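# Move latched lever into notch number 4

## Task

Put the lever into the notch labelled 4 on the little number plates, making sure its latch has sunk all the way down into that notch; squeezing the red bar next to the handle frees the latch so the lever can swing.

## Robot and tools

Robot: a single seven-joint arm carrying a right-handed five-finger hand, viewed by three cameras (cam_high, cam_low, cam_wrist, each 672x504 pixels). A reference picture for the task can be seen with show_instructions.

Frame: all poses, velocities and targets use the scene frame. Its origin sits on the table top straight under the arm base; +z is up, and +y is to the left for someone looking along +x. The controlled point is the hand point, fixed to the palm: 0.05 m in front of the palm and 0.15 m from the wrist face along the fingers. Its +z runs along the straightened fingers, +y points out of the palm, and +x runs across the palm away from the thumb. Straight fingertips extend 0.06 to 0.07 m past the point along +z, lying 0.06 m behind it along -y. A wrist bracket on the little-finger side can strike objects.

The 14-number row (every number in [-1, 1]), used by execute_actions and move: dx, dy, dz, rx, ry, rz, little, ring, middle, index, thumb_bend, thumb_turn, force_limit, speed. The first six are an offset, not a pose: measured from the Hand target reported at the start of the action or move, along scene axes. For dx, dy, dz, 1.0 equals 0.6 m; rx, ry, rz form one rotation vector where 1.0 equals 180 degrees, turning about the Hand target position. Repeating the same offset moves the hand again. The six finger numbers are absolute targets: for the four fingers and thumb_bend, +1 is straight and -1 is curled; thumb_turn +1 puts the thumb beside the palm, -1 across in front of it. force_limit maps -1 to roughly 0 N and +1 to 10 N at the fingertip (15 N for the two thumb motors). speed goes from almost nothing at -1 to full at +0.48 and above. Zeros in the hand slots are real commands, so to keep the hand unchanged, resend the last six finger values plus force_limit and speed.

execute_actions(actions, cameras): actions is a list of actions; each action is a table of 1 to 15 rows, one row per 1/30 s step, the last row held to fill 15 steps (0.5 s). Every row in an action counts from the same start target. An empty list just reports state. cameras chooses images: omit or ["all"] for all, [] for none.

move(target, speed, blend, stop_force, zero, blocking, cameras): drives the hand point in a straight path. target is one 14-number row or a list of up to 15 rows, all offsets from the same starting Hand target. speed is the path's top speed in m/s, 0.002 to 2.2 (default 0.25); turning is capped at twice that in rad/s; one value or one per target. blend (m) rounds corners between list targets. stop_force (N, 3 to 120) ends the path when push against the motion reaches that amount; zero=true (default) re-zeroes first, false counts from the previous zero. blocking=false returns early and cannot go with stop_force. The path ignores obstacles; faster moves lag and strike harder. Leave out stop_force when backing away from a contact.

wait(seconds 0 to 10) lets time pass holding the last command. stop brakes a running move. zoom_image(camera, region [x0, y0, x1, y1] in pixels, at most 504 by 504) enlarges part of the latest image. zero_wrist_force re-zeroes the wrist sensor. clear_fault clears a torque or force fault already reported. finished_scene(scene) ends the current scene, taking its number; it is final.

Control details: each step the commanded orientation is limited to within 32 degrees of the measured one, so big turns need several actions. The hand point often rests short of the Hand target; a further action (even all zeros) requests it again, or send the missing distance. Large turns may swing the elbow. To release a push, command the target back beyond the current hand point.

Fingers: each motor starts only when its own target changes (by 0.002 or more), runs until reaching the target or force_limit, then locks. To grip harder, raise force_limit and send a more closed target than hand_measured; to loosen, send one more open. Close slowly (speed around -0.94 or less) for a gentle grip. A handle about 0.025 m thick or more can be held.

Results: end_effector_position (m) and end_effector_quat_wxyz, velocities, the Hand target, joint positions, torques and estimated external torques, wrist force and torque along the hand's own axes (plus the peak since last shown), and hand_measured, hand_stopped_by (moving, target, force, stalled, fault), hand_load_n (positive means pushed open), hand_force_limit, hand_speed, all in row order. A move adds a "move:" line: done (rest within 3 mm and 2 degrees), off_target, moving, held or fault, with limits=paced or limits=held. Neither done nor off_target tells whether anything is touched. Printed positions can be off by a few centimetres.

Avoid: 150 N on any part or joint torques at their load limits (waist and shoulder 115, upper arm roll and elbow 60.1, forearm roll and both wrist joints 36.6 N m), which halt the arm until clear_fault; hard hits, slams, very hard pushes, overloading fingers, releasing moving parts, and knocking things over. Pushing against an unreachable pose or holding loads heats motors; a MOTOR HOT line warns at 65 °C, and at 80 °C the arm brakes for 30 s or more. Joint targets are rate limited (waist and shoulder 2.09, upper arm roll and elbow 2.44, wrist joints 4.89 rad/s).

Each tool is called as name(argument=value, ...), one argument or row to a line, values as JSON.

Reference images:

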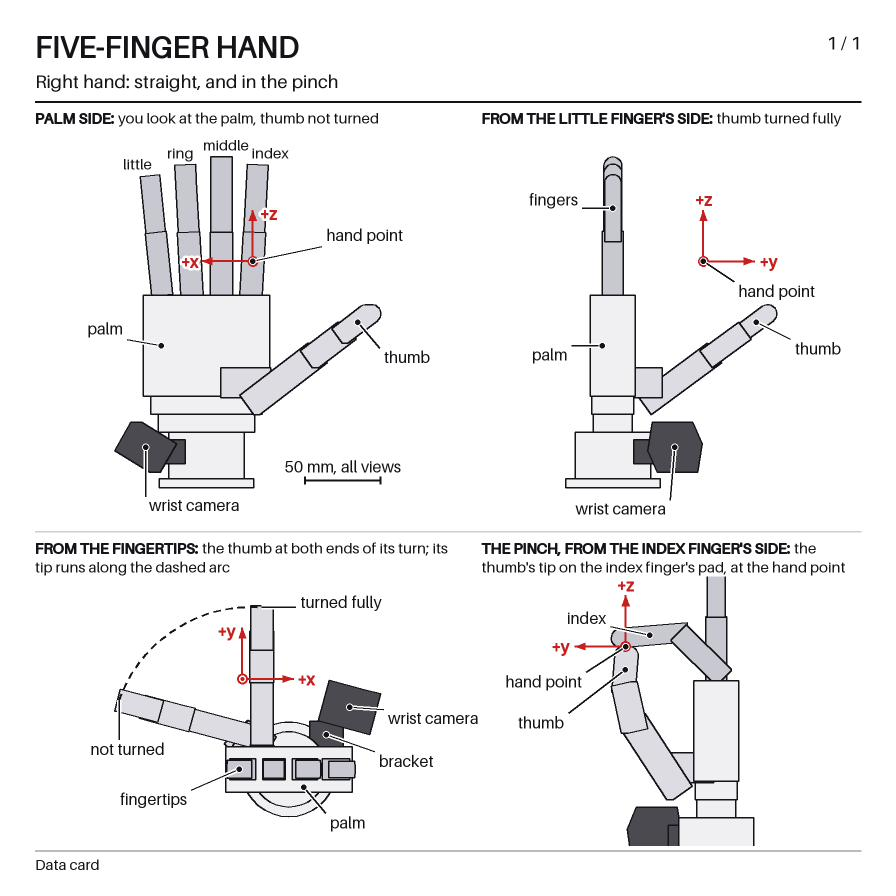

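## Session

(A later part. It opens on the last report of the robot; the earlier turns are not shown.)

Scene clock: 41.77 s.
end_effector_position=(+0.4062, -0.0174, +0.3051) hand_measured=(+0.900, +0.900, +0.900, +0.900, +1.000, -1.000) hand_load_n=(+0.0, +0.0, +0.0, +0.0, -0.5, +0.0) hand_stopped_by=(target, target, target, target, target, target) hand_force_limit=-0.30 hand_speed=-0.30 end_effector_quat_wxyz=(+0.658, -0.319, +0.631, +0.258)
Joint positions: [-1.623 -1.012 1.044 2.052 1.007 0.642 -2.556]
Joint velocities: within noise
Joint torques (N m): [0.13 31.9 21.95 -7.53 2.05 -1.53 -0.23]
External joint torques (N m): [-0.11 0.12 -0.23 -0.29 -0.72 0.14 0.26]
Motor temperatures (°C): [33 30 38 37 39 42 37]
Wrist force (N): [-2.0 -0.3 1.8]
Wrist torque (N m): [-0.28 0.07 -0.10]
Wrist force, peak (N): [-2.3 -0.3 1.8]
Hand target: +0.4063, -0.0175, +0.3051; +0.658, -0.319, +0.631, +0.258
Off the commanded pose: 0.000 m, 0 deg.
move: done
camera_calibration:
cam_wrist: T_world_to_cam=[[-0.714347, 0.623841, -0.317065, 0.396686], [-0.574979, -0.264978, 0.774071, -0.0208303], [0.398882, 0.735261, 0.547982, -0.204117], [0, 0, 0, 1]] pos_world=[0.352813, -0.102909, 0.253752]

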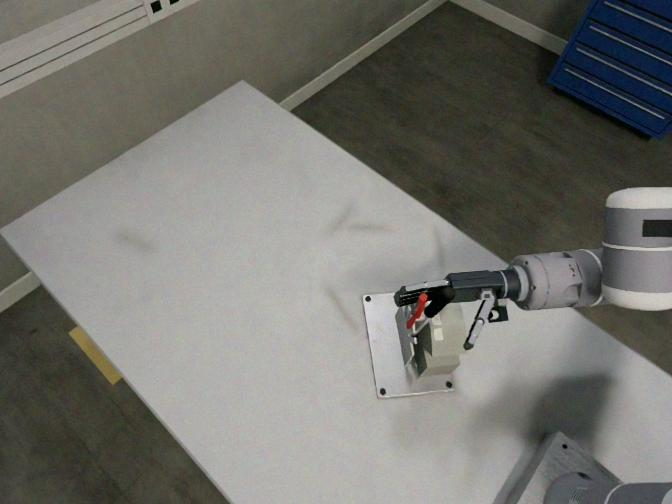

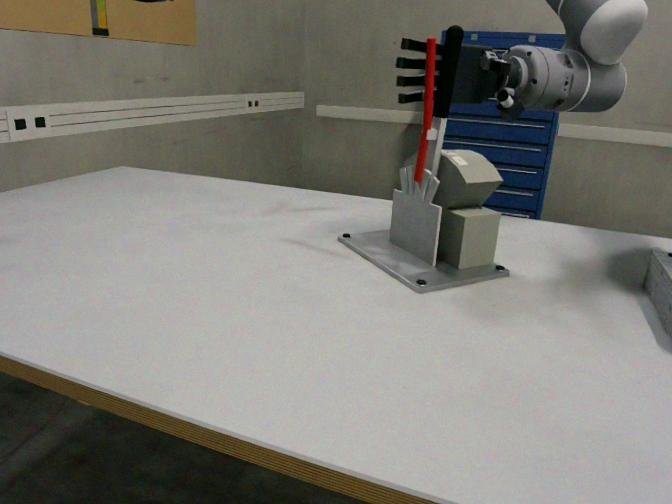

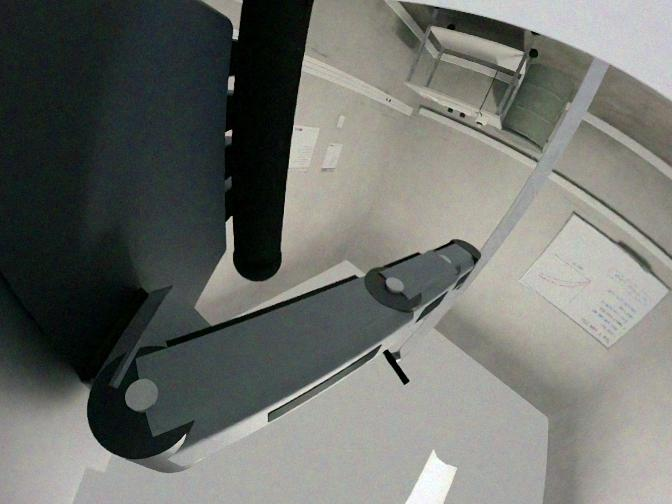

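move(
  target=[0,0,0,0,0,0,-1,-1,-1,-1,1,-1,1,-0.75],
  cameras=[],
)

wait(
  seconds=1,
)

zoom_image(
  camera="cam_high",
  region=[370, 230, 550, 410],
)

zoom_image(
  camera="cam_low",
  region=[380, 10, 520, 280],
)

Scene clock: 43.43 s.
end_effector_position=(+0.4075, -0.0178, +0.3057) hand_measured=(+0.352, +0.398, +0.422, +0.466, +1.000, -1.000) hand_load_n=(+10.0, +8.5, +7.0, +0.0, +0.0, +0.0) hand_stopped_by=(force, force, force, force, target, target) hand_force_limit=1.00 hand_speed=-0.75 end_effector_quat_wxyz=(+0.659, -0.319, +0.631, +0.257)
Joint positions: [-1.621 -1.011 1.044 2.05 1.011 0.642 -2.557]
Joint velocities: within noise
Joint torques (N m): [-6.27 33.65 16.69 0.06 -1.92 -4.19 0.49]
External joint torques (N m): [6.29 -1.61 5.05 -7.92 3.26 2.8 -0.45]
Motor temperatures (°C): [33 30 38 37 39 42 37]
Wrist force (N): [9.5 -20.4 37.4]
Wrist torque (N m): [-2.54 -1.26 -0.78]
Wrist force, peak (N): [10.2 -21.4 39.5]
Hand target: +0.4063, -0.0175, +0.3051; +0.658, -0.319, +0.631, +0.258
Off the commanded pose: 0.001 m, 0 deg.
move: done
No camera images: "cameras" was empty.

Scene clock: 44.43 s.
end_effector_position=(+0.4075, -0.0178, +0.3057) hand_measured=(+0.352, +0.398, +0.422, +0.466, +1.000, -1.000) hand_load_n=(+10.0, +8.5, +7.0, +0.0, +0.0, +0.0) hand_stopped_by=(force, force, force, force, target, target) hand_force_limit=1.00 hand_speed=-0.75 end_effector_quat_wxyz=(+0.659, -0.319, +0.631, +0.257)
Joint positions: [-1.621 -1.011 1.044 2.05 1.011 0.642 -2.557]
Joint velocities: within noise
Joint torques (N m): [-6.32 33.8 16.6 0.01 -2.09 -4.14 0.45]
External joint torques (N m): [6.34 -1.75 5.13 -7.87 3.42 2.75 -0.42]
Motor temperatures (°C): [33 30 38 37 39 42 37]
Wrist force (N): [9.1 -20.4 37.4]
Wrist torque (N m): [-2.52 -1.26 -0.77]
Wrist force, peak (N): [8.4 -20.7 37.5]
Hand target: +0.4063, -0.0175, +0.3051; +0.658, -0.319, +0.631, +0.258
Off the commanded pose: 0.001 m, 0 deg.
wait: 1.00 s; at rest by 0.17 s
camera_calibration:
cam_wrist: T_world_to_cam=[[-0.712569, 0.62552, -0.317759, 0.39764], [-0.576421, -0.263747, 0.773419, -0.0198774], [0.399981, 0.734277, 0.5485, -0.205329], [0, 0, 0, 1]] pos_world=[0.354016, -0.103206, 0.25435]

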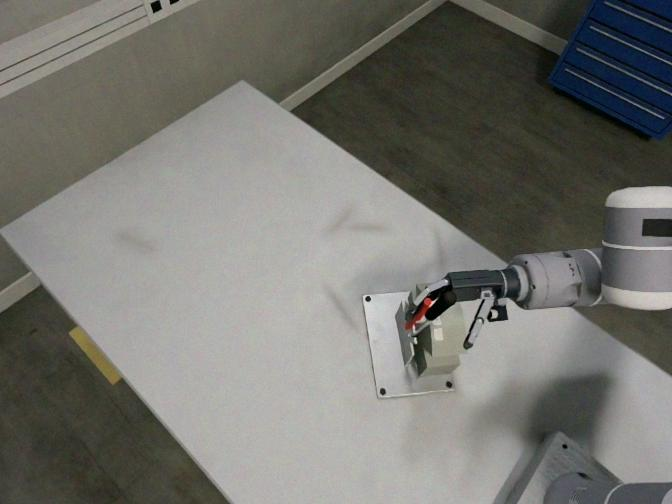

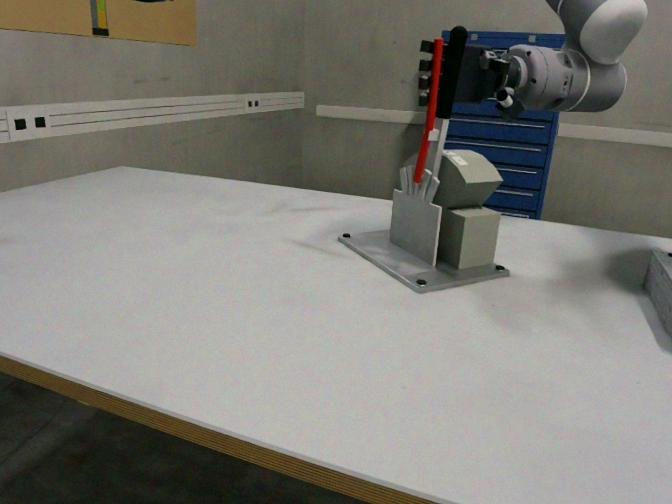

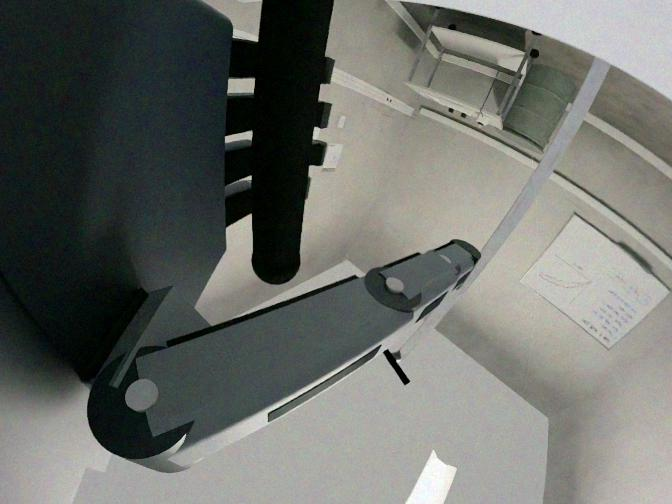

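Scaled by 2.800.

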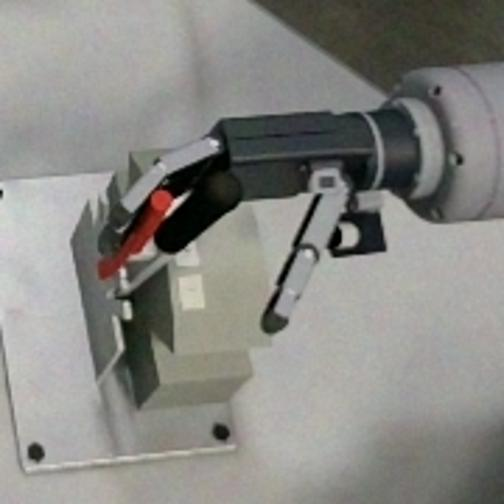

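Scaled by 1.867.

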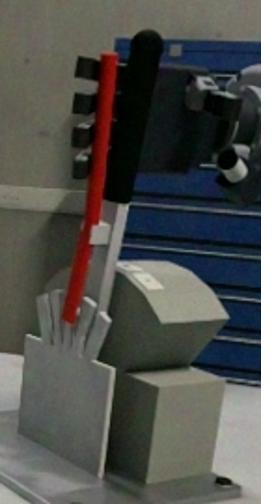

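move(
  target=[0,0,0,0,0,0,-1,-1,-1,-1,-1,-1,-0.3,-0.7],
  cameras=[],
)

move(
  target=[0.0397,-0.0356,0,0.0296,0.0331,0,-1,-1,-1,-1,-1,-1,-0.3,-0.7],
  speed=0.03,
  stop_force=15,
)

zoom_image(
  camera="cam_high",
  region=[370, 230, 550, 410],
)

zoom_image(
  camera="cam_low",
  region=[380, 10, 520, 280],
)

Scene clock: 48.53 s.
end_effector_position=(+0.4075, -0.0177, +0.3057) hand_measured=(+0.352, +0.398, +0.422, +0.466, -0.192, -1.000) hand_load_n=(+10.5, +9.0, +7.5, +0.0, +9.0, +0.0) hand_stopped_by=(force, force, force, force, force, target) hand_force_limit=-0.30 hand_speed=-0.70 end_effector_quat_wxyz=(+0.659, -0.319, +0.631, +0.257)
Joint positions: [-1.621 -1.011 1.044 2.05 1.011 0.642 -2.557]
Joint velocities: within noise
Joint torques (N m): [-6.37 33.7 16.29 -1.21 -1.89 -3.66 0.69]
External joint torques (N m): [6.39 -1.65 5.44 -6.66 3.22 2.27 -0.66]
Motor temperatures (°C): [33 30 38 37 39 42 37]
Wrist force (N): [7.2 -17.7 35.8]
Wrist torque (N m): [-2.02 -1.23 -0.96]
Wrist force, peak (N): [9.3 -20.4 37.5]
Hand target: +0.4063, -0.0175, +0.3051; +0.658, -0.319, +0.631, +0.258
Off the commanded pose: 0.001 m, 0 deg.
move: done
No camera images: "cameras" was empty.

Scene clock: 49.37 s.
end_effector_position=(+0.4086, -0.0185, +0.3060) hand_measured=(+0.352, +0.398, +0.422, +0.466, -0.190, -1.000) hand_load_n=(+8.0, +4.5, +2.0, +0.0, +16.0, +0.5) hand_stopped_by=(force, force, force, force, force, target) hand_force_limit=-0.30 hand_speed=-0.70 end_effector_quat_wxyz=(+0.657, -0.315, +0.632, +0.262)
Joint positions: [-1.615 -1.011 1.039 2.045 1.011 0.636 -2.545]
Joint velocities: within noise
Joint torques (N m): [-4.1 33.31 15.23 -7.79 -0.29 0.45 0.42]
External joint torques (N m): [4.12 -1.08 6.51 -0.12 1.63 -1.85 -0.39]
Motor temperatures (°C): [33 30 38 37 39 42 37]
Wrist force (N): [-6.1 -2.8 16.8]
Wrist torque (N m): [-0.43 -0.77 -1.14]
Wrist force, peak (N): [7.8 -17.5 35.5]
Hand target: +0.4083, -0.0193, +0.3051; +0.657, -0.315, +0.633, +0.262 (not the last commanded pose)
Off the commanded pose: 0.030 m, 7 deg.
move: contact
camera_calibration:
cam_wrist: T_world_to_cam=[[-0.717079, 0.626229, -0.305997, 0.397142], [-0.569086, -0.272571, 0.775787, -0.023589], [0.402415, 0.73044, 0.551834, -0.207415], [0, 0, 0, 1]] pos_world=[0.354825, -0.103627, 0.254283]

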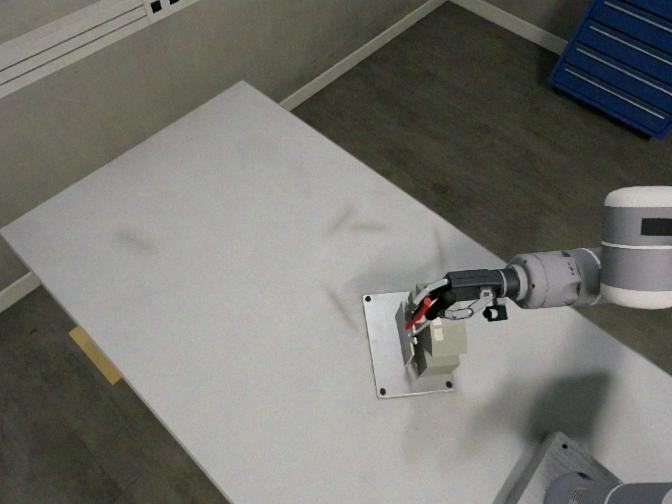

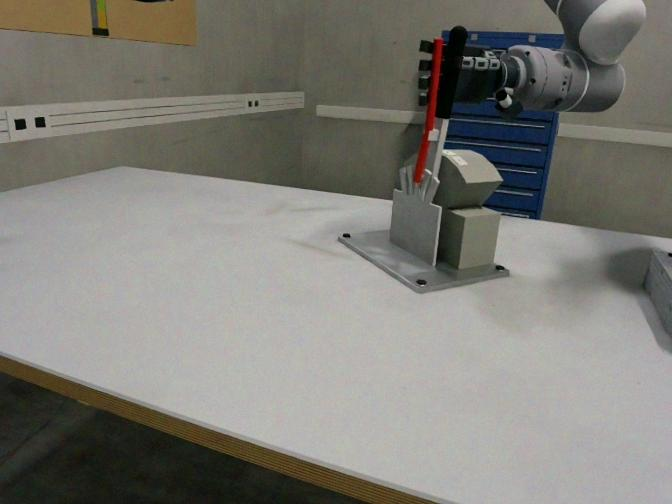

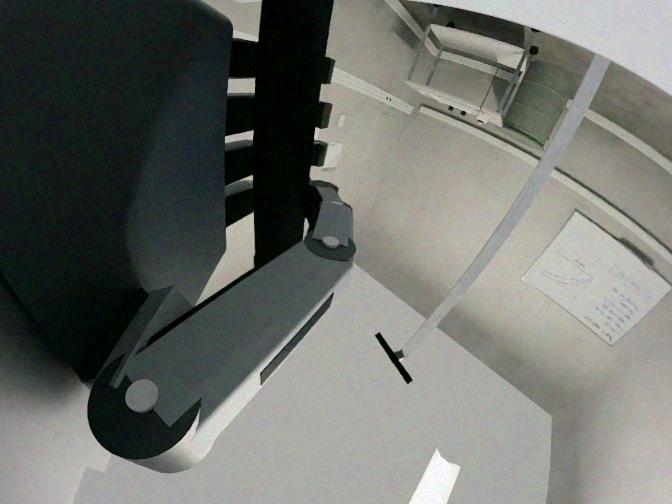

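Scaled by 2.800.

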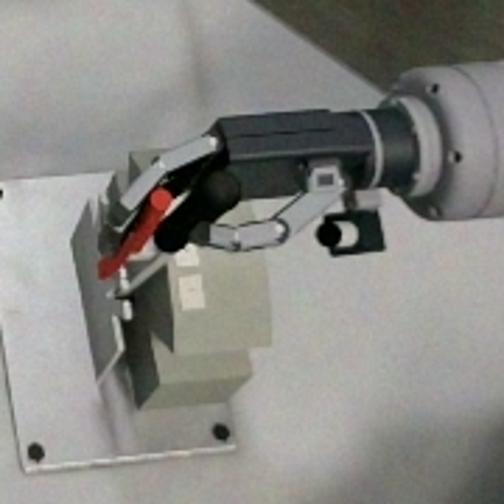

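Scaled by 1.867.

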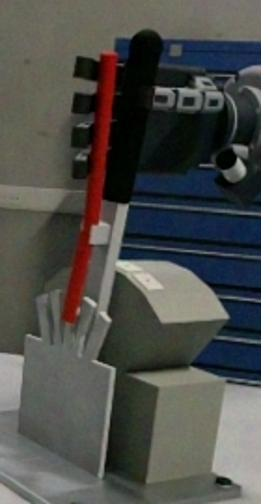

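zoom_image(
  camera="cam_low",
  region=[385, 140, 465, 200],
)

zoom_image(
  camera="cam_high",
  region=[390, 285, 450, 345],
)

Scaled by 6.300.

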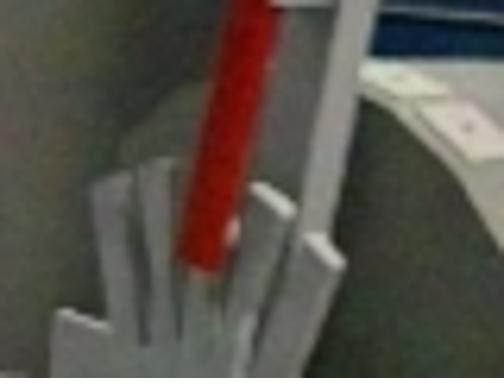

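Scaled by 8.400.

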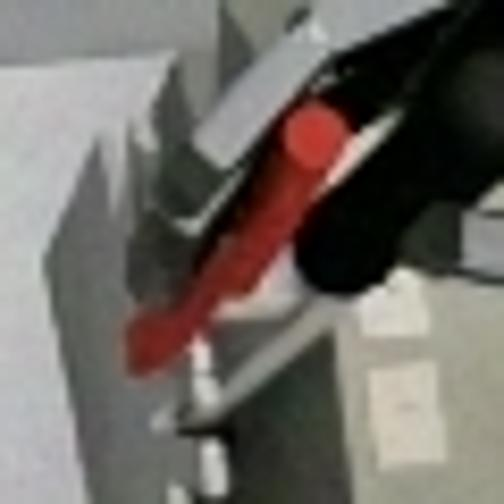

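move(
  target=[0,0,0,0,0,0,-0.98,-0.98,-0.98,-0.98,-1,-1,1,-0.75],
  cameras=[],
)

move(
  target=[0.015,-0.0134,0,0.0118,0.0132,0,-0.98,-0.98,-0.98,-0.98,-1,-1,1,-0.75],
  speed=0.03,
  stop_force=35,
)

zoom_image(
  camera="cam_low",
  region=[385, 20, 485, 200],
)

zoom_image(
  camera="cam_high",
  region=[380, 255, 470, 345],
)

Scene clock: 53.43 s.
end_effector_position=(+0.4093, -0.0192, +0.3063) hand_measured=(+0.314, +0.332, +0.336, +0.342, -0.188, -1.000) hand_load_n=(+2.0, +4.0, +9.0, +12.5, +28.5, -0.5) hand_stopped_by=(force, force, force, force, force, target) hand_force_limit=1.00 hand_speed=-0.75 end_effector_quat_wxyz=(+0.658, -0.314, +0.633, +0.262)
Joint positions: [-1.614 -1.009 1.038 2.044 1.014 0.635 -2.545]
Joint velocities: within noise
Joint torques (N m): [-2.25 34.32 14.95 -3.05 -2.68 -0.64 -0.23]
External joint torques (N m): [2.27 -2.06 6.77 -4.91 4.03 -0.75 0.26]
Motor temperatures (°C): [33 30 38 37 39 42 37]
Wrist force (N): [-7.0 -11.6 21.7]
Wrist torque (N m): [-0.26 -0.59 -0.63]
Wrist force, peak (N): [-4.8 -12.6 24.1]
Hand target: +0.4083, -0.0193, +0.3051; +0.657, -0.315, +0.633, +0.262
Off the commanded pose: 0.002 m, 0 deg.
move: done
No camera images: "cameras" was empty.

Scene clock: 54.97 s.
end_effector_position=(+0.4163, -0.0244, +0.3067) hand_measured=(+0.312, +0.332, +0.336, +0.340, -0.186, -1.000) hand_load_n=(+1.5, +0.5, +0.5, +3.5, +32.0, +5.5) hand_stopped_by=(force, force, force, force, force, target) hand_force_limit=1.00 hand_speed=-0.75 end_effector_quat_wxyz=(+0.650, -0.298, +0.639, +0.283) end_effector_velocity=(+0.000, +0.000, +0.000) end_effector_angular_velocity=(+0.001, -0.001, +0.002)
Joint positions: [-1.586 -1.008 1.013 2.018 1.019 0.614 -2.489]
Joint velocities: [0.004 0.005 -0.006 -0.001 0.005 -0.008 -0.002]
Joint torques (N m): [-6.47 34 12.23 -19.78 1.26 5.88 -0.39]
External joint torques (N m): [6.48 -0.82 9.5 11.6 0.09 -7.29 0.43]
Motor temperatures (°C): [33 30 38 37 39 42 37]
Wrist force (N): [-18.0 19.4 7.4]
Wrist torque (N m): [-0.17 -0.05 -0.46]
Wrist force, peak (N): [-19.2 19.5 6.8]
Hand target: +0.4173, -0.0274, +0.3051; +0.649, -0.298, +0.642, +0.280
Off the commanded pose: 0.004 m, 0 deg.
move: off_target
camera_calibration:
cam_wrist: T_world_to_cam=[[-0.731704, 0.633694, -0.251079, 0.396076], [-0.53553, -0.306574, 0.786906, -0.0395698], [0.421683, 0.710242, 0.563683, -0.218817], [0, 0, 0, 1]] pos_world=[0.360891, -0.107709, 0.253927]

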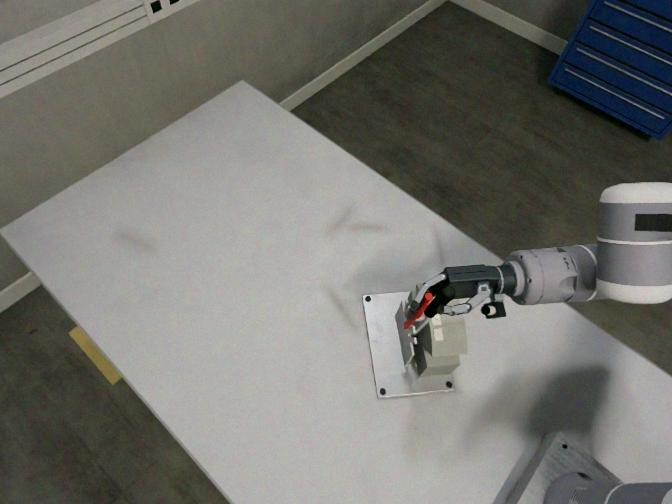

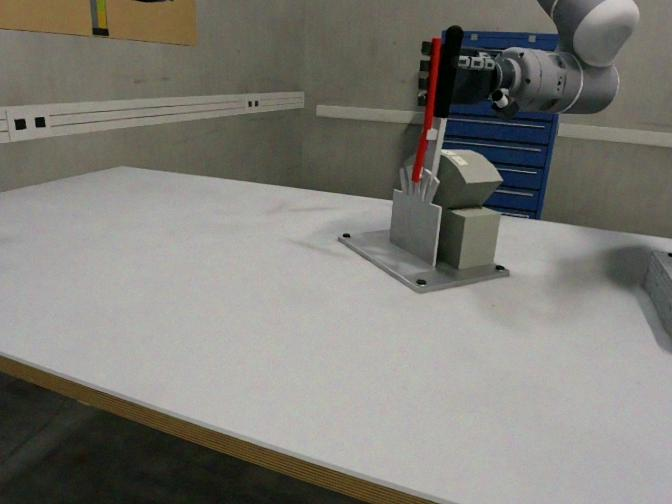

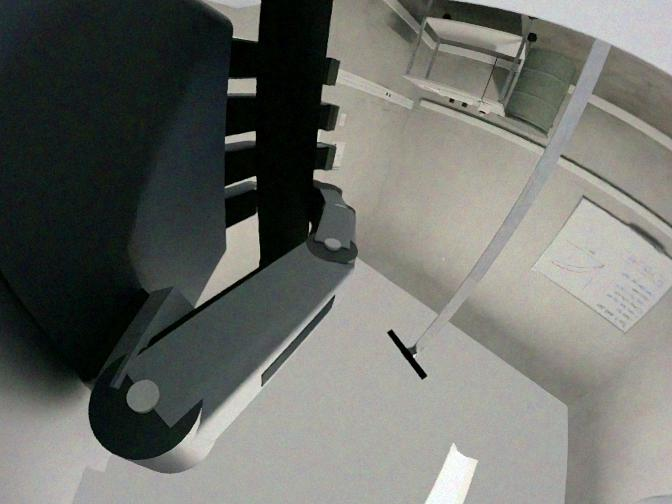

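Scaled by 2.800.

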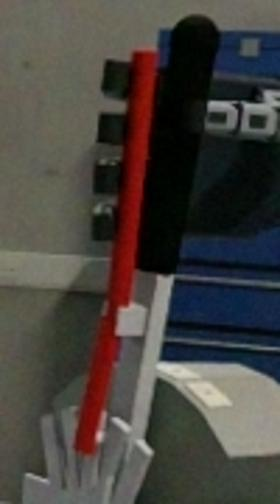

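Scaled by 5.600.

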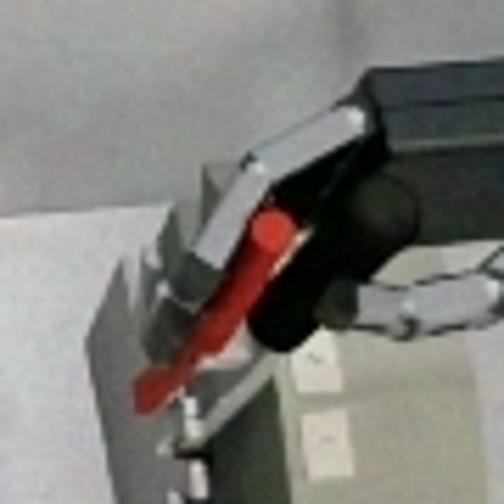

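move(
  target=[0,0,0,0,0,0,1,1,1,1,1,-1,0,-0.3],
  cameras=[],
)

move(
  target=[
    [-0.155,-0.174,0,0,0,0,1,1,1,1,1,-1,0,-0.3],
    [-0.1049,-0.2203,-0.0783,0.645,0.72,0,1,1,1,1,1,-1,0,-0.3],
  ],
  speed=[0.15,0.4],
)

zoom_image(
  camera="cam_low",
  region=[385, 20, 485, 200],
)

zoom_image(
  camera="cam_high",
  region=[380, 255, 470, 345],
)

Scene clock: 64.30 s.
end_effector_position=(+0.4173, -0.0272, +0.3052) hand_measured=(+1.000, +1.000, +1.000, +1.000, +1.000, -1.000) hand_load_n=(+0.0, +0.0, +0.0, +0.0, +0.0, -0.5) hand_stopped_by=(target, target, target, target, target, target) hand_force_limit=0.00 hand_speed=-0.30 end_effector_quat_wxyz=(+0.649, -0.298, +0.642, +0.280)
Joint positions: [-1.586 -1.007 1.01 2.015 1.02 0.616 -2.49]
Joint velocities: within noise
Joint torques (N m): [0.24 32.84 22.04 -8.14 1.85 -1.58 -0.22]
External joint torques (N m): [-0.23 0.46 -0.34 -0.11 -0.51 0.18 0.25]
Motor temperatures (°C): [33 30 38 38 39 42 37]
Wrist force (N): [-0.6 0.1 1.1]
Wrist torque (N m): [-0.23 -0.12 -0.03]
Wrist force, peak (N): [-19.1 19.3 7.8]
Hand target: +0.4173, -0.0274, +0.3051; +0.649, -0.298, +0.642, +0.280
Off the commanded pose: 0.000 m, 0 deg.
move: done
No camera images: "cameras" was empty.

Scene clock: 69.50 s.
end_effector_position=(+0.3544, -0.1596, +0.2580) hand_measured=(+1.000, +1.000, +1.000, +1.000, +1.000, -1.000) hand_load_n=(+0.0, +0.0, -0.5, +0.0, +0.0, +0.5) hand_stopped_by=(target, target, target, target, target, target) hand_force_limit=0.00 hand_speed=-0.30 end_effector_quat_wxyz=(-0.245, +0.625, +0.330, +0.663)
Joint positions: [-1.598 -0.607 0.481 2.137 1.047 0.012 0.397]
Joint velocities: within noise
Joint torques (N m): [0.45 32.25 9.48 -10.56 1.71 -1.94 -0.23]
External joint torques (N m): [-0.35 0.27 -0.32 -0.16 -0.78 0.39 0.2]
Motor temperatures (°C): [33 30 38 38 39 42 37]
Wrist force (N): [5.0 1.5 0.9]
Wrist torque (N m): [-0.16 0.26 0.21]
Wrist force, peak (N): [5.4 2.0 0.9]
Hand target: +0.3544, -0.1596, +0.2581; -0.245, +0.625, +0.330, +0.664
Off the commanded pose: 0.000 m, 0 deg.
move: done
camera_calibration:
cam_wrist: T_world_to_cam=[[0.689411, -0.633074, 0.352037, -0.437205], [-0.178859, -0.619714, -0.764175, 0.148], [0.701941, 0.463866, -0.540469, 0.0770351], [0, 0, 0, 1]] pos_world=[0.273811, -0.2208, 0.308645]

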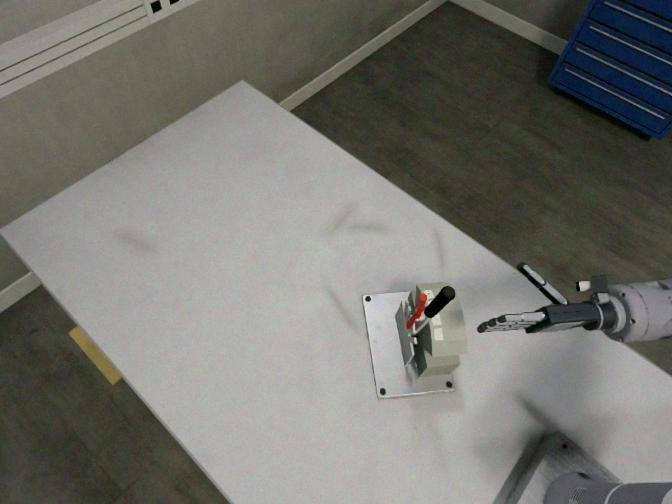

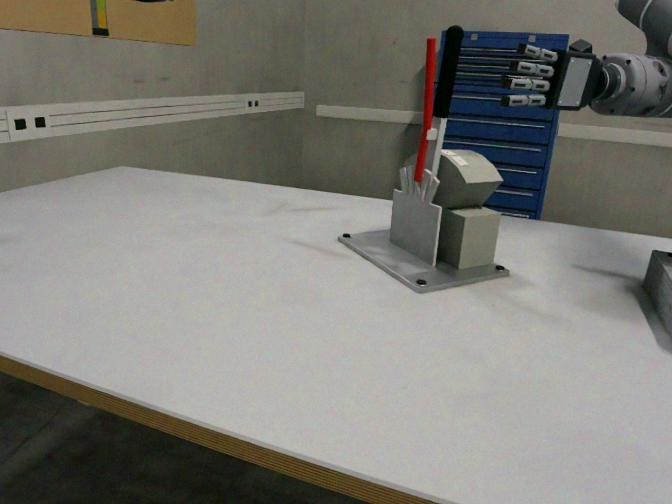

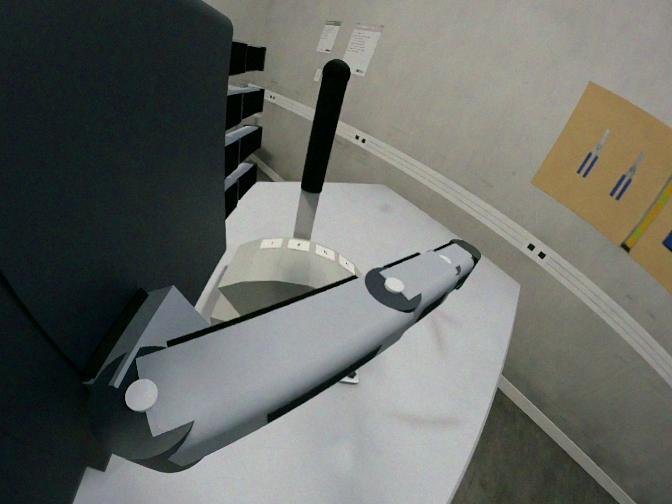

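Scaled by 2.800.

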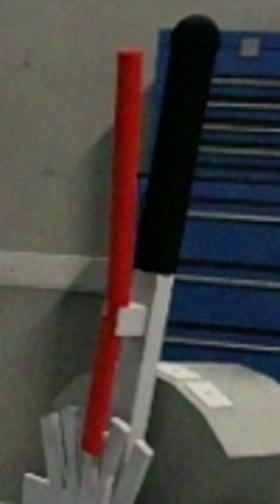

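Scaled by 5.600.

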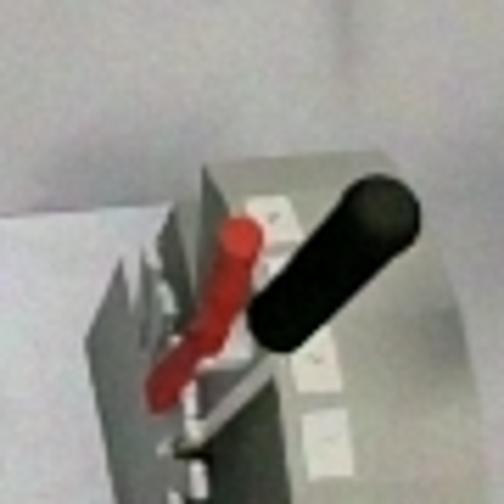

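zoom_image(
  camera="cam_wrist",
  region=[200, 160, 400, 310],
)

zoom_image(
  camera="cam_low",
  region=[385, 140, 465, 200],
)

Scaled by 2.520 from the camera's 672x504 image, which has a finer 960x720 frame.

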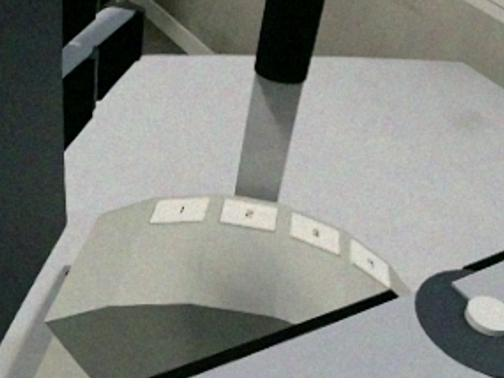

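Scaled by 6.300.

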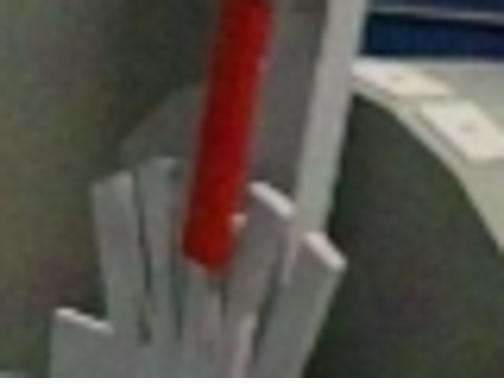

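move(
  target=[0.1557,0.1738,0,0,0,0,1,1,1,1,1,-1,0,-0.3],
  speed=0.1,
  stop_force=8,
)

zoom_image(
  camera="cam_high",
  region=[370, 230, 550, 410],
)

Scene clock: 72.93 s.
end_effector_position=(+0.4478, -0.0551, +0.2581) hand_measured=(+1.000, +1.000, +1.000, +1.000, +1.000, -1.000) hand_load_n=(+0.0, +0.0, +0.0, +0.0, +0.0, +0.0) hand_stopped_by=(target, target, target, target, target, target) hand_force_limit=0.00 hand_speed=-0.30 end_effector_quat_wxyz=(-0.245, +0.625, +0.330, +0.664)
Joint positions: [-1.372 -0.644 0.638 2.203 1.329 0.286 0.327]
Joint velocities: within noise
Joint torques (N m): [0.28 28.33 11.63 -9.03 1.95 -1.68 -0.29]
External joint torques (N m): [-0.3 0.8 -0.44 -0.22 -0.65 0.08 0.26]
Motor temperatures (°C): [33 30 38 38 39 42 37]
Wrist force (N): [4.9 1.5 0.9]
Wrist torque (N m): [-0.16 0.27 0.20]
Wrist force, peak (N): [5.1 1.3 2.8]
Hand target: +0.4478, -0.0553, +0.2581; -0.245, +0.625, +0.330, +0.664
Off the commanded pose: 0.000 m, 0 deg.
move: done
camera_calibration:
cam_wrist: T_world_to_cam=[[0.689411, -0.633217, 0.351779, -0.435544], [-0.178557, -0.619204, -0.764659, 0.229596], [0.702019, 0.464352, -0.539951, -0.037103], [0, 0, 0, 1]] pos_world=[0.367312, -0.116398, 0.308745]

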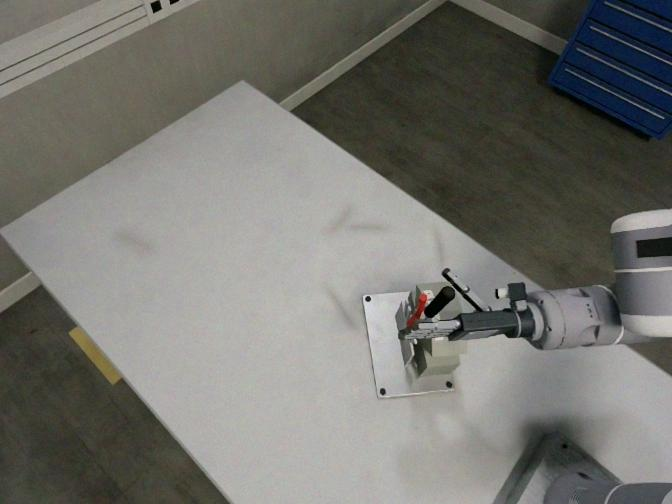

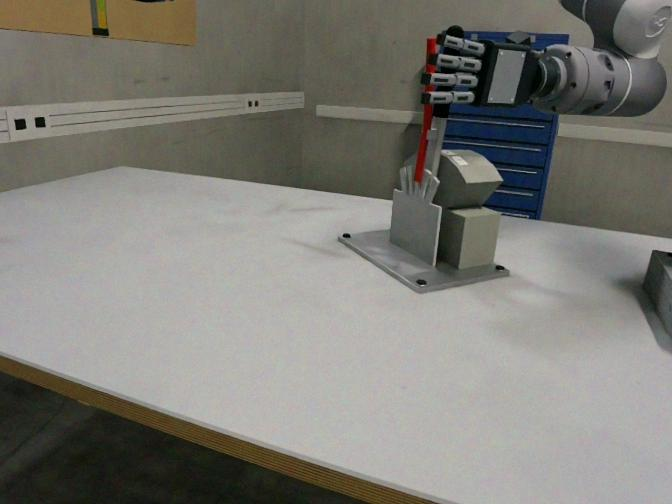

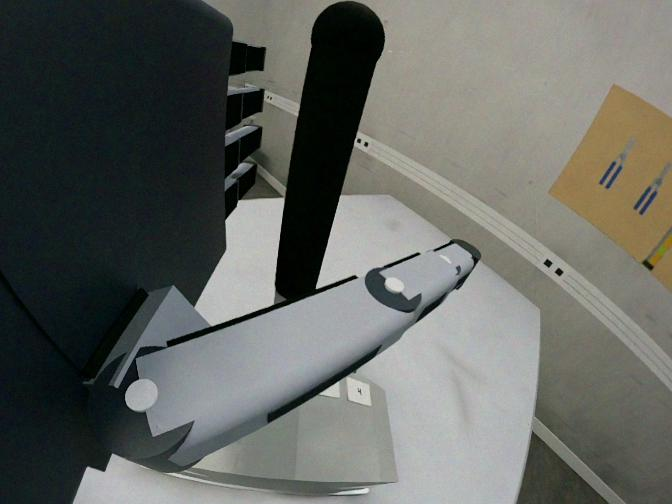

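Scaled by 2.800.

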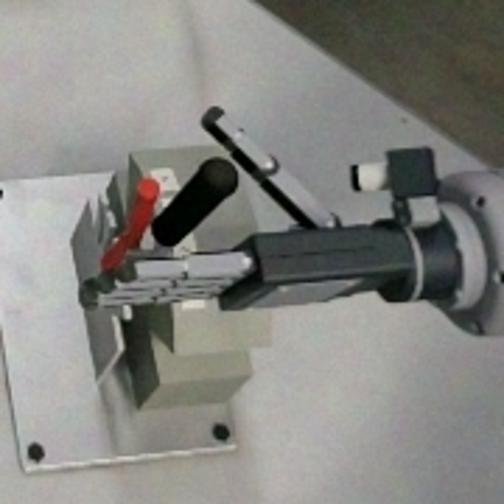

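move(
  target=[0.031,-0.0278,0,0,0,0,1,1,1,1,1,-1,0,-0.3],
  speed=0.03,
  stop_force=5,
)

zoom_image(
  camera="cam_high",
  region=[370, 230, 550, 410],
)

Scene clock: 75.23 s.
end_effector_position=(+0.4665, -0.0720, +0.2582) hand_measured=(+1.000, +1.000, +1.000, +1.000, +1.000, -1.000) hand_load_n=(+0.0, +0.0, +0.0, +0.0, +0.0, +0.5) hand_stopped_by=(target, target, target, target, target, target) hand_force_limit=0.00 hand_speed=-0.30 end_effector_quat_wxyz=(-0.245, +0.625, +0.330, +0.664)
Joint positions: [-1.35 -0.666 0.631 2.146 1.323 0.287 0.361]
Joint velocities: within noise
Joint torques (N m): [0.3 30.15 12.11 -10.03 1.71 -1.75 -0.11]
External joint torques (N m): [-0.32 0.85 -0.28 -0.13 -0.41 0.17 0.08]
Motor temperatures (°C): [33 30 38 38 39 42 37]
Wrist force (N): [5.0 1.4 0.8]
Wrist torque (N m): [-0.16 0.24 0.21]
Wrist force, peak (N): [5.2 1.5 0.7]
Hand target: +0.4664, -0.0720, +0.2581; -0.245, +0.625, +0.330, +0.664
Off the commanded pose: 0.000 m, 0 deg.
move: done
camera_calibration:
cam_wrist: T_world_to_cam=[[0.689161, -0.633233, 0.352241, -0.45909], [-0.178391, -0.619419, -0.764523, 0.222457], [0.702306, 0.464043, -0.539843, -0.0424903], [0, 0, 0, 1]] pos_world=[0.385912, -0.133199, 0.308846]

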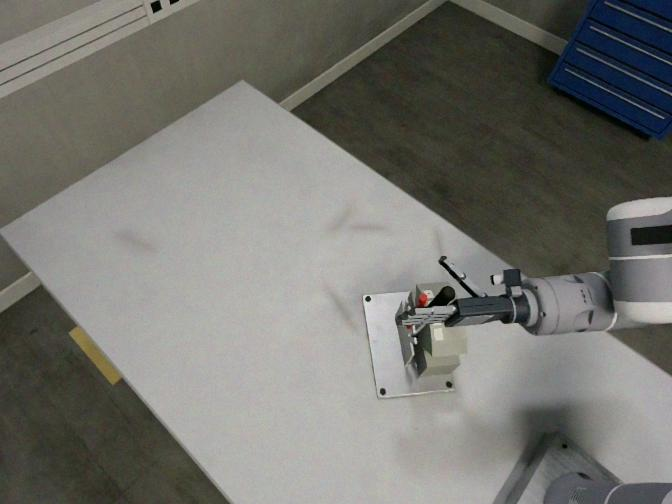

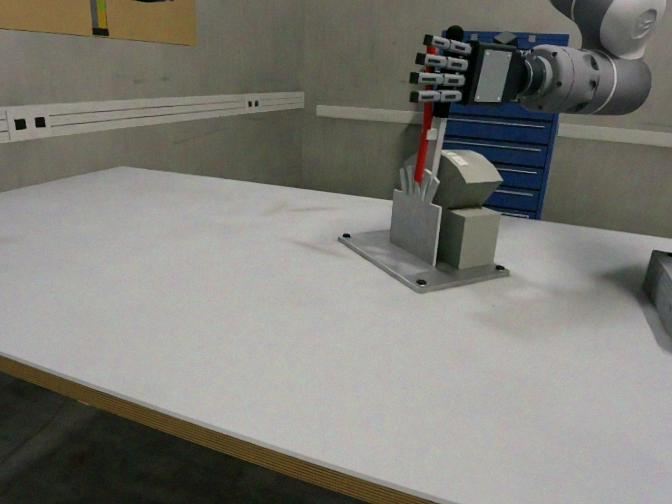

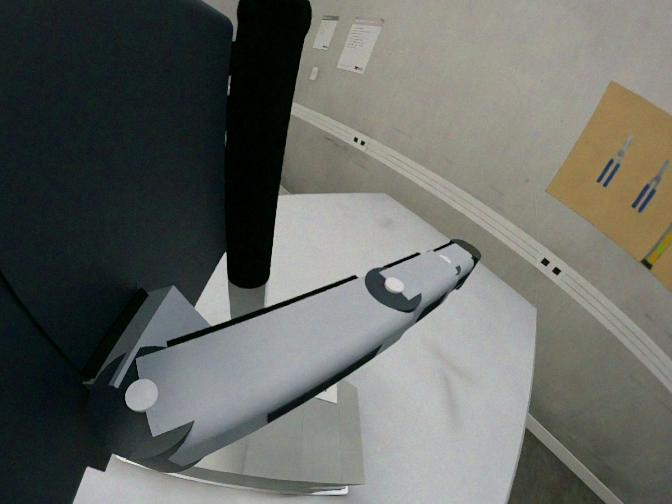

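Scaled by 2.800.

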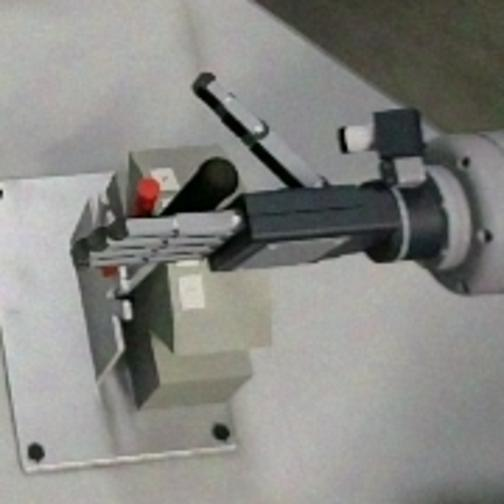

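move(
  target=[0,0,-0.0133,0,0,0,1,1,1,1,1,-1,0,-0.3],
  speed=0.04,
  cameras=[],
)

move(
  target=[0,0,0,0,0,0,-1,-1,-1,-1,1,-1,0.9,-0.75],
)

zoom_image(
  camera="cam_high",
  region=[370, 230, 550, 410],
)

zoom_image(
  camera="cam_low",
  region=[385, 20, 485, 200],
)

Scene clock: 76.73 s.
end_effector_position=(+0.4664, -0.0719, +0.2502) hand_measured=(+1.000, +1.000, +1.000, +1.000, +1.000, -1.000) hand_load_n=(+0.0, +0.0, +0.0, +0.0, +0.0, +0.5) hand_stopped_by=(target, target, target, target, target, target) hand_force_limit=0.00 hand_speed=-0.30 end_effector_quat_wxyz=(-0.245, +0.625, +0.330, +0.664)
Joint positions: [-1.34 -0.691 0.621 2.14 1.319 0.294 0.344]
Joint velocities: within noise
Joint torques (N m): [0.4 30.58 12.35 -9.54 1.62 -1.64 -0.34]
External joint torques (N m): [-0.42 0.99 -0.25 -0.05 -0.31 0.05 0.31]
Motor temperatures (°C): [33 30 38 38 39 42 37]
Wrist force (N): [5.1 1.4 0.8]
Wrist torque (N m): [-0.17 0.24 0.21]
Wrist force, peak (N): [5.2 1.5 0.9]
Hand target: +0.4664, -0.0720, +0.2501; -0.245, +0.625, +0.330, +0.664
Off the commanded pose: 0.000 m, 0 deg.
move: done
No camera images: "cameras" was empty.

Scene clock: 77.77 s.
end_effector_position=(+0.4654, -0.0681, +0.2501) hand_measured=(+0.636, +0.590, +0.542, +0.474, +1.000, -1.000) hand_load_n=(+0.0, +2.0, +4.0, +9.5, +0.0, +0.5) hand_stopped_by=(force, force, force, force, target, target) hand_force_limit=0.90 hand_speed=-0.75 end_effector_quat_wxyz=(-0.248, +0.624, +0.331, +0.663)
Joint positions: [-1.338 -0.692 0.623 2.143 1.317 0.294 0.344]
Joint velocities: within noise
Joint torques (N m): [-12.81 36.39 3.21 -22.66 4.64 0.82 -0.77]
External joint torques (N m): [12.79 -4.92 8.9 13.15 -3.33 -2.42 0.73]
Motor temperatures (°C): [33 30 38 38 39 42 37]
Wrist force (N): [-3.5 -16.2 24.5]
Wrist torque (N m): [-1.13 -0.27 -0.31]
Wrist force, peak (N): [-2.8 -17.9 25.4]
Hand target: +0.4664, -0.0720, +0.2501; -0.245, +0.625, +0.330, +0.664
Off the commanded pose: 0.004 m, 0 deg.
move: off_target
camera_calibration:
cam_wrist: T_world_to_cam=[[0.693889, -0.62949, 0.349656, -0.454241], [-0.174958, -0.618412, -0.766131, 0.217346], [0.698504, 0.470435, -0.539244, -0.0458136], [0, 0, 0, 1]] pos_world=[0.385221, -0.129979, 0.300639]

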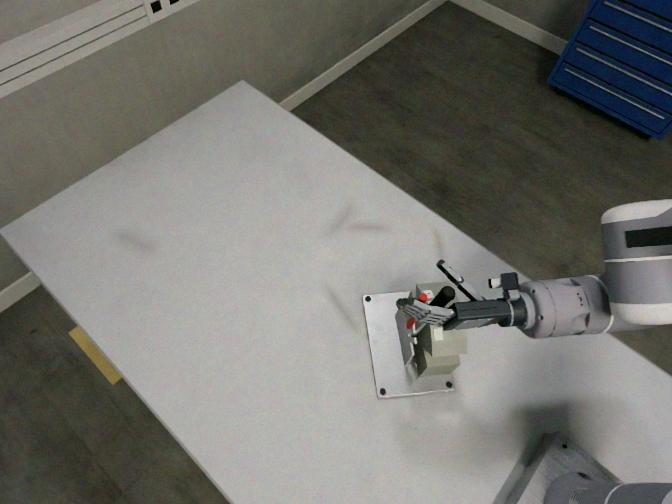

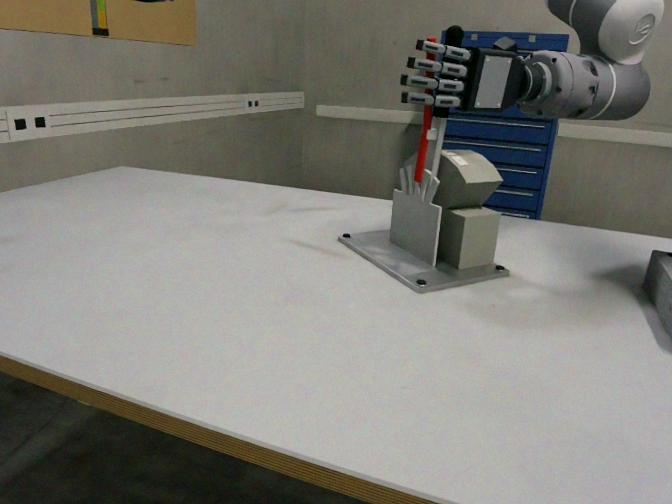

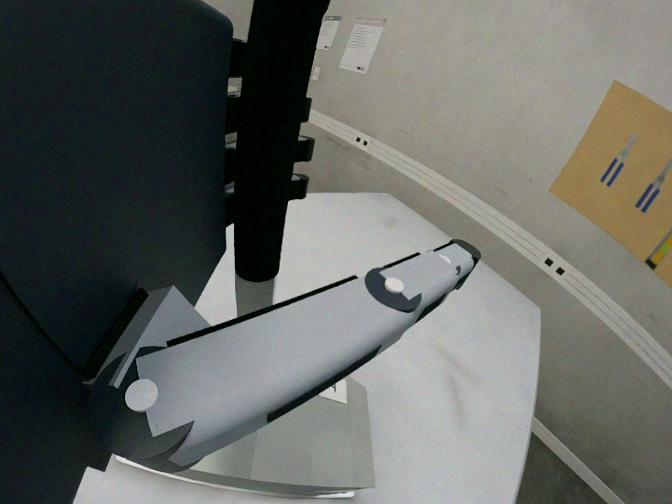

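Scaled by 2.800.

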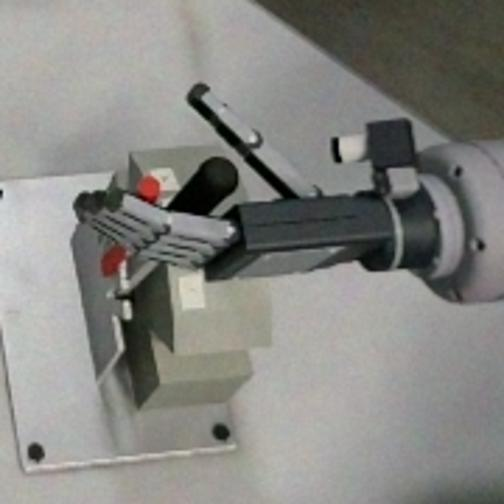

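Scaled by 2.800.

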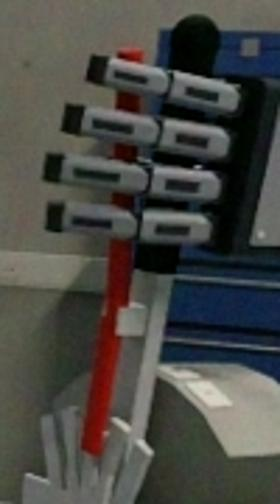

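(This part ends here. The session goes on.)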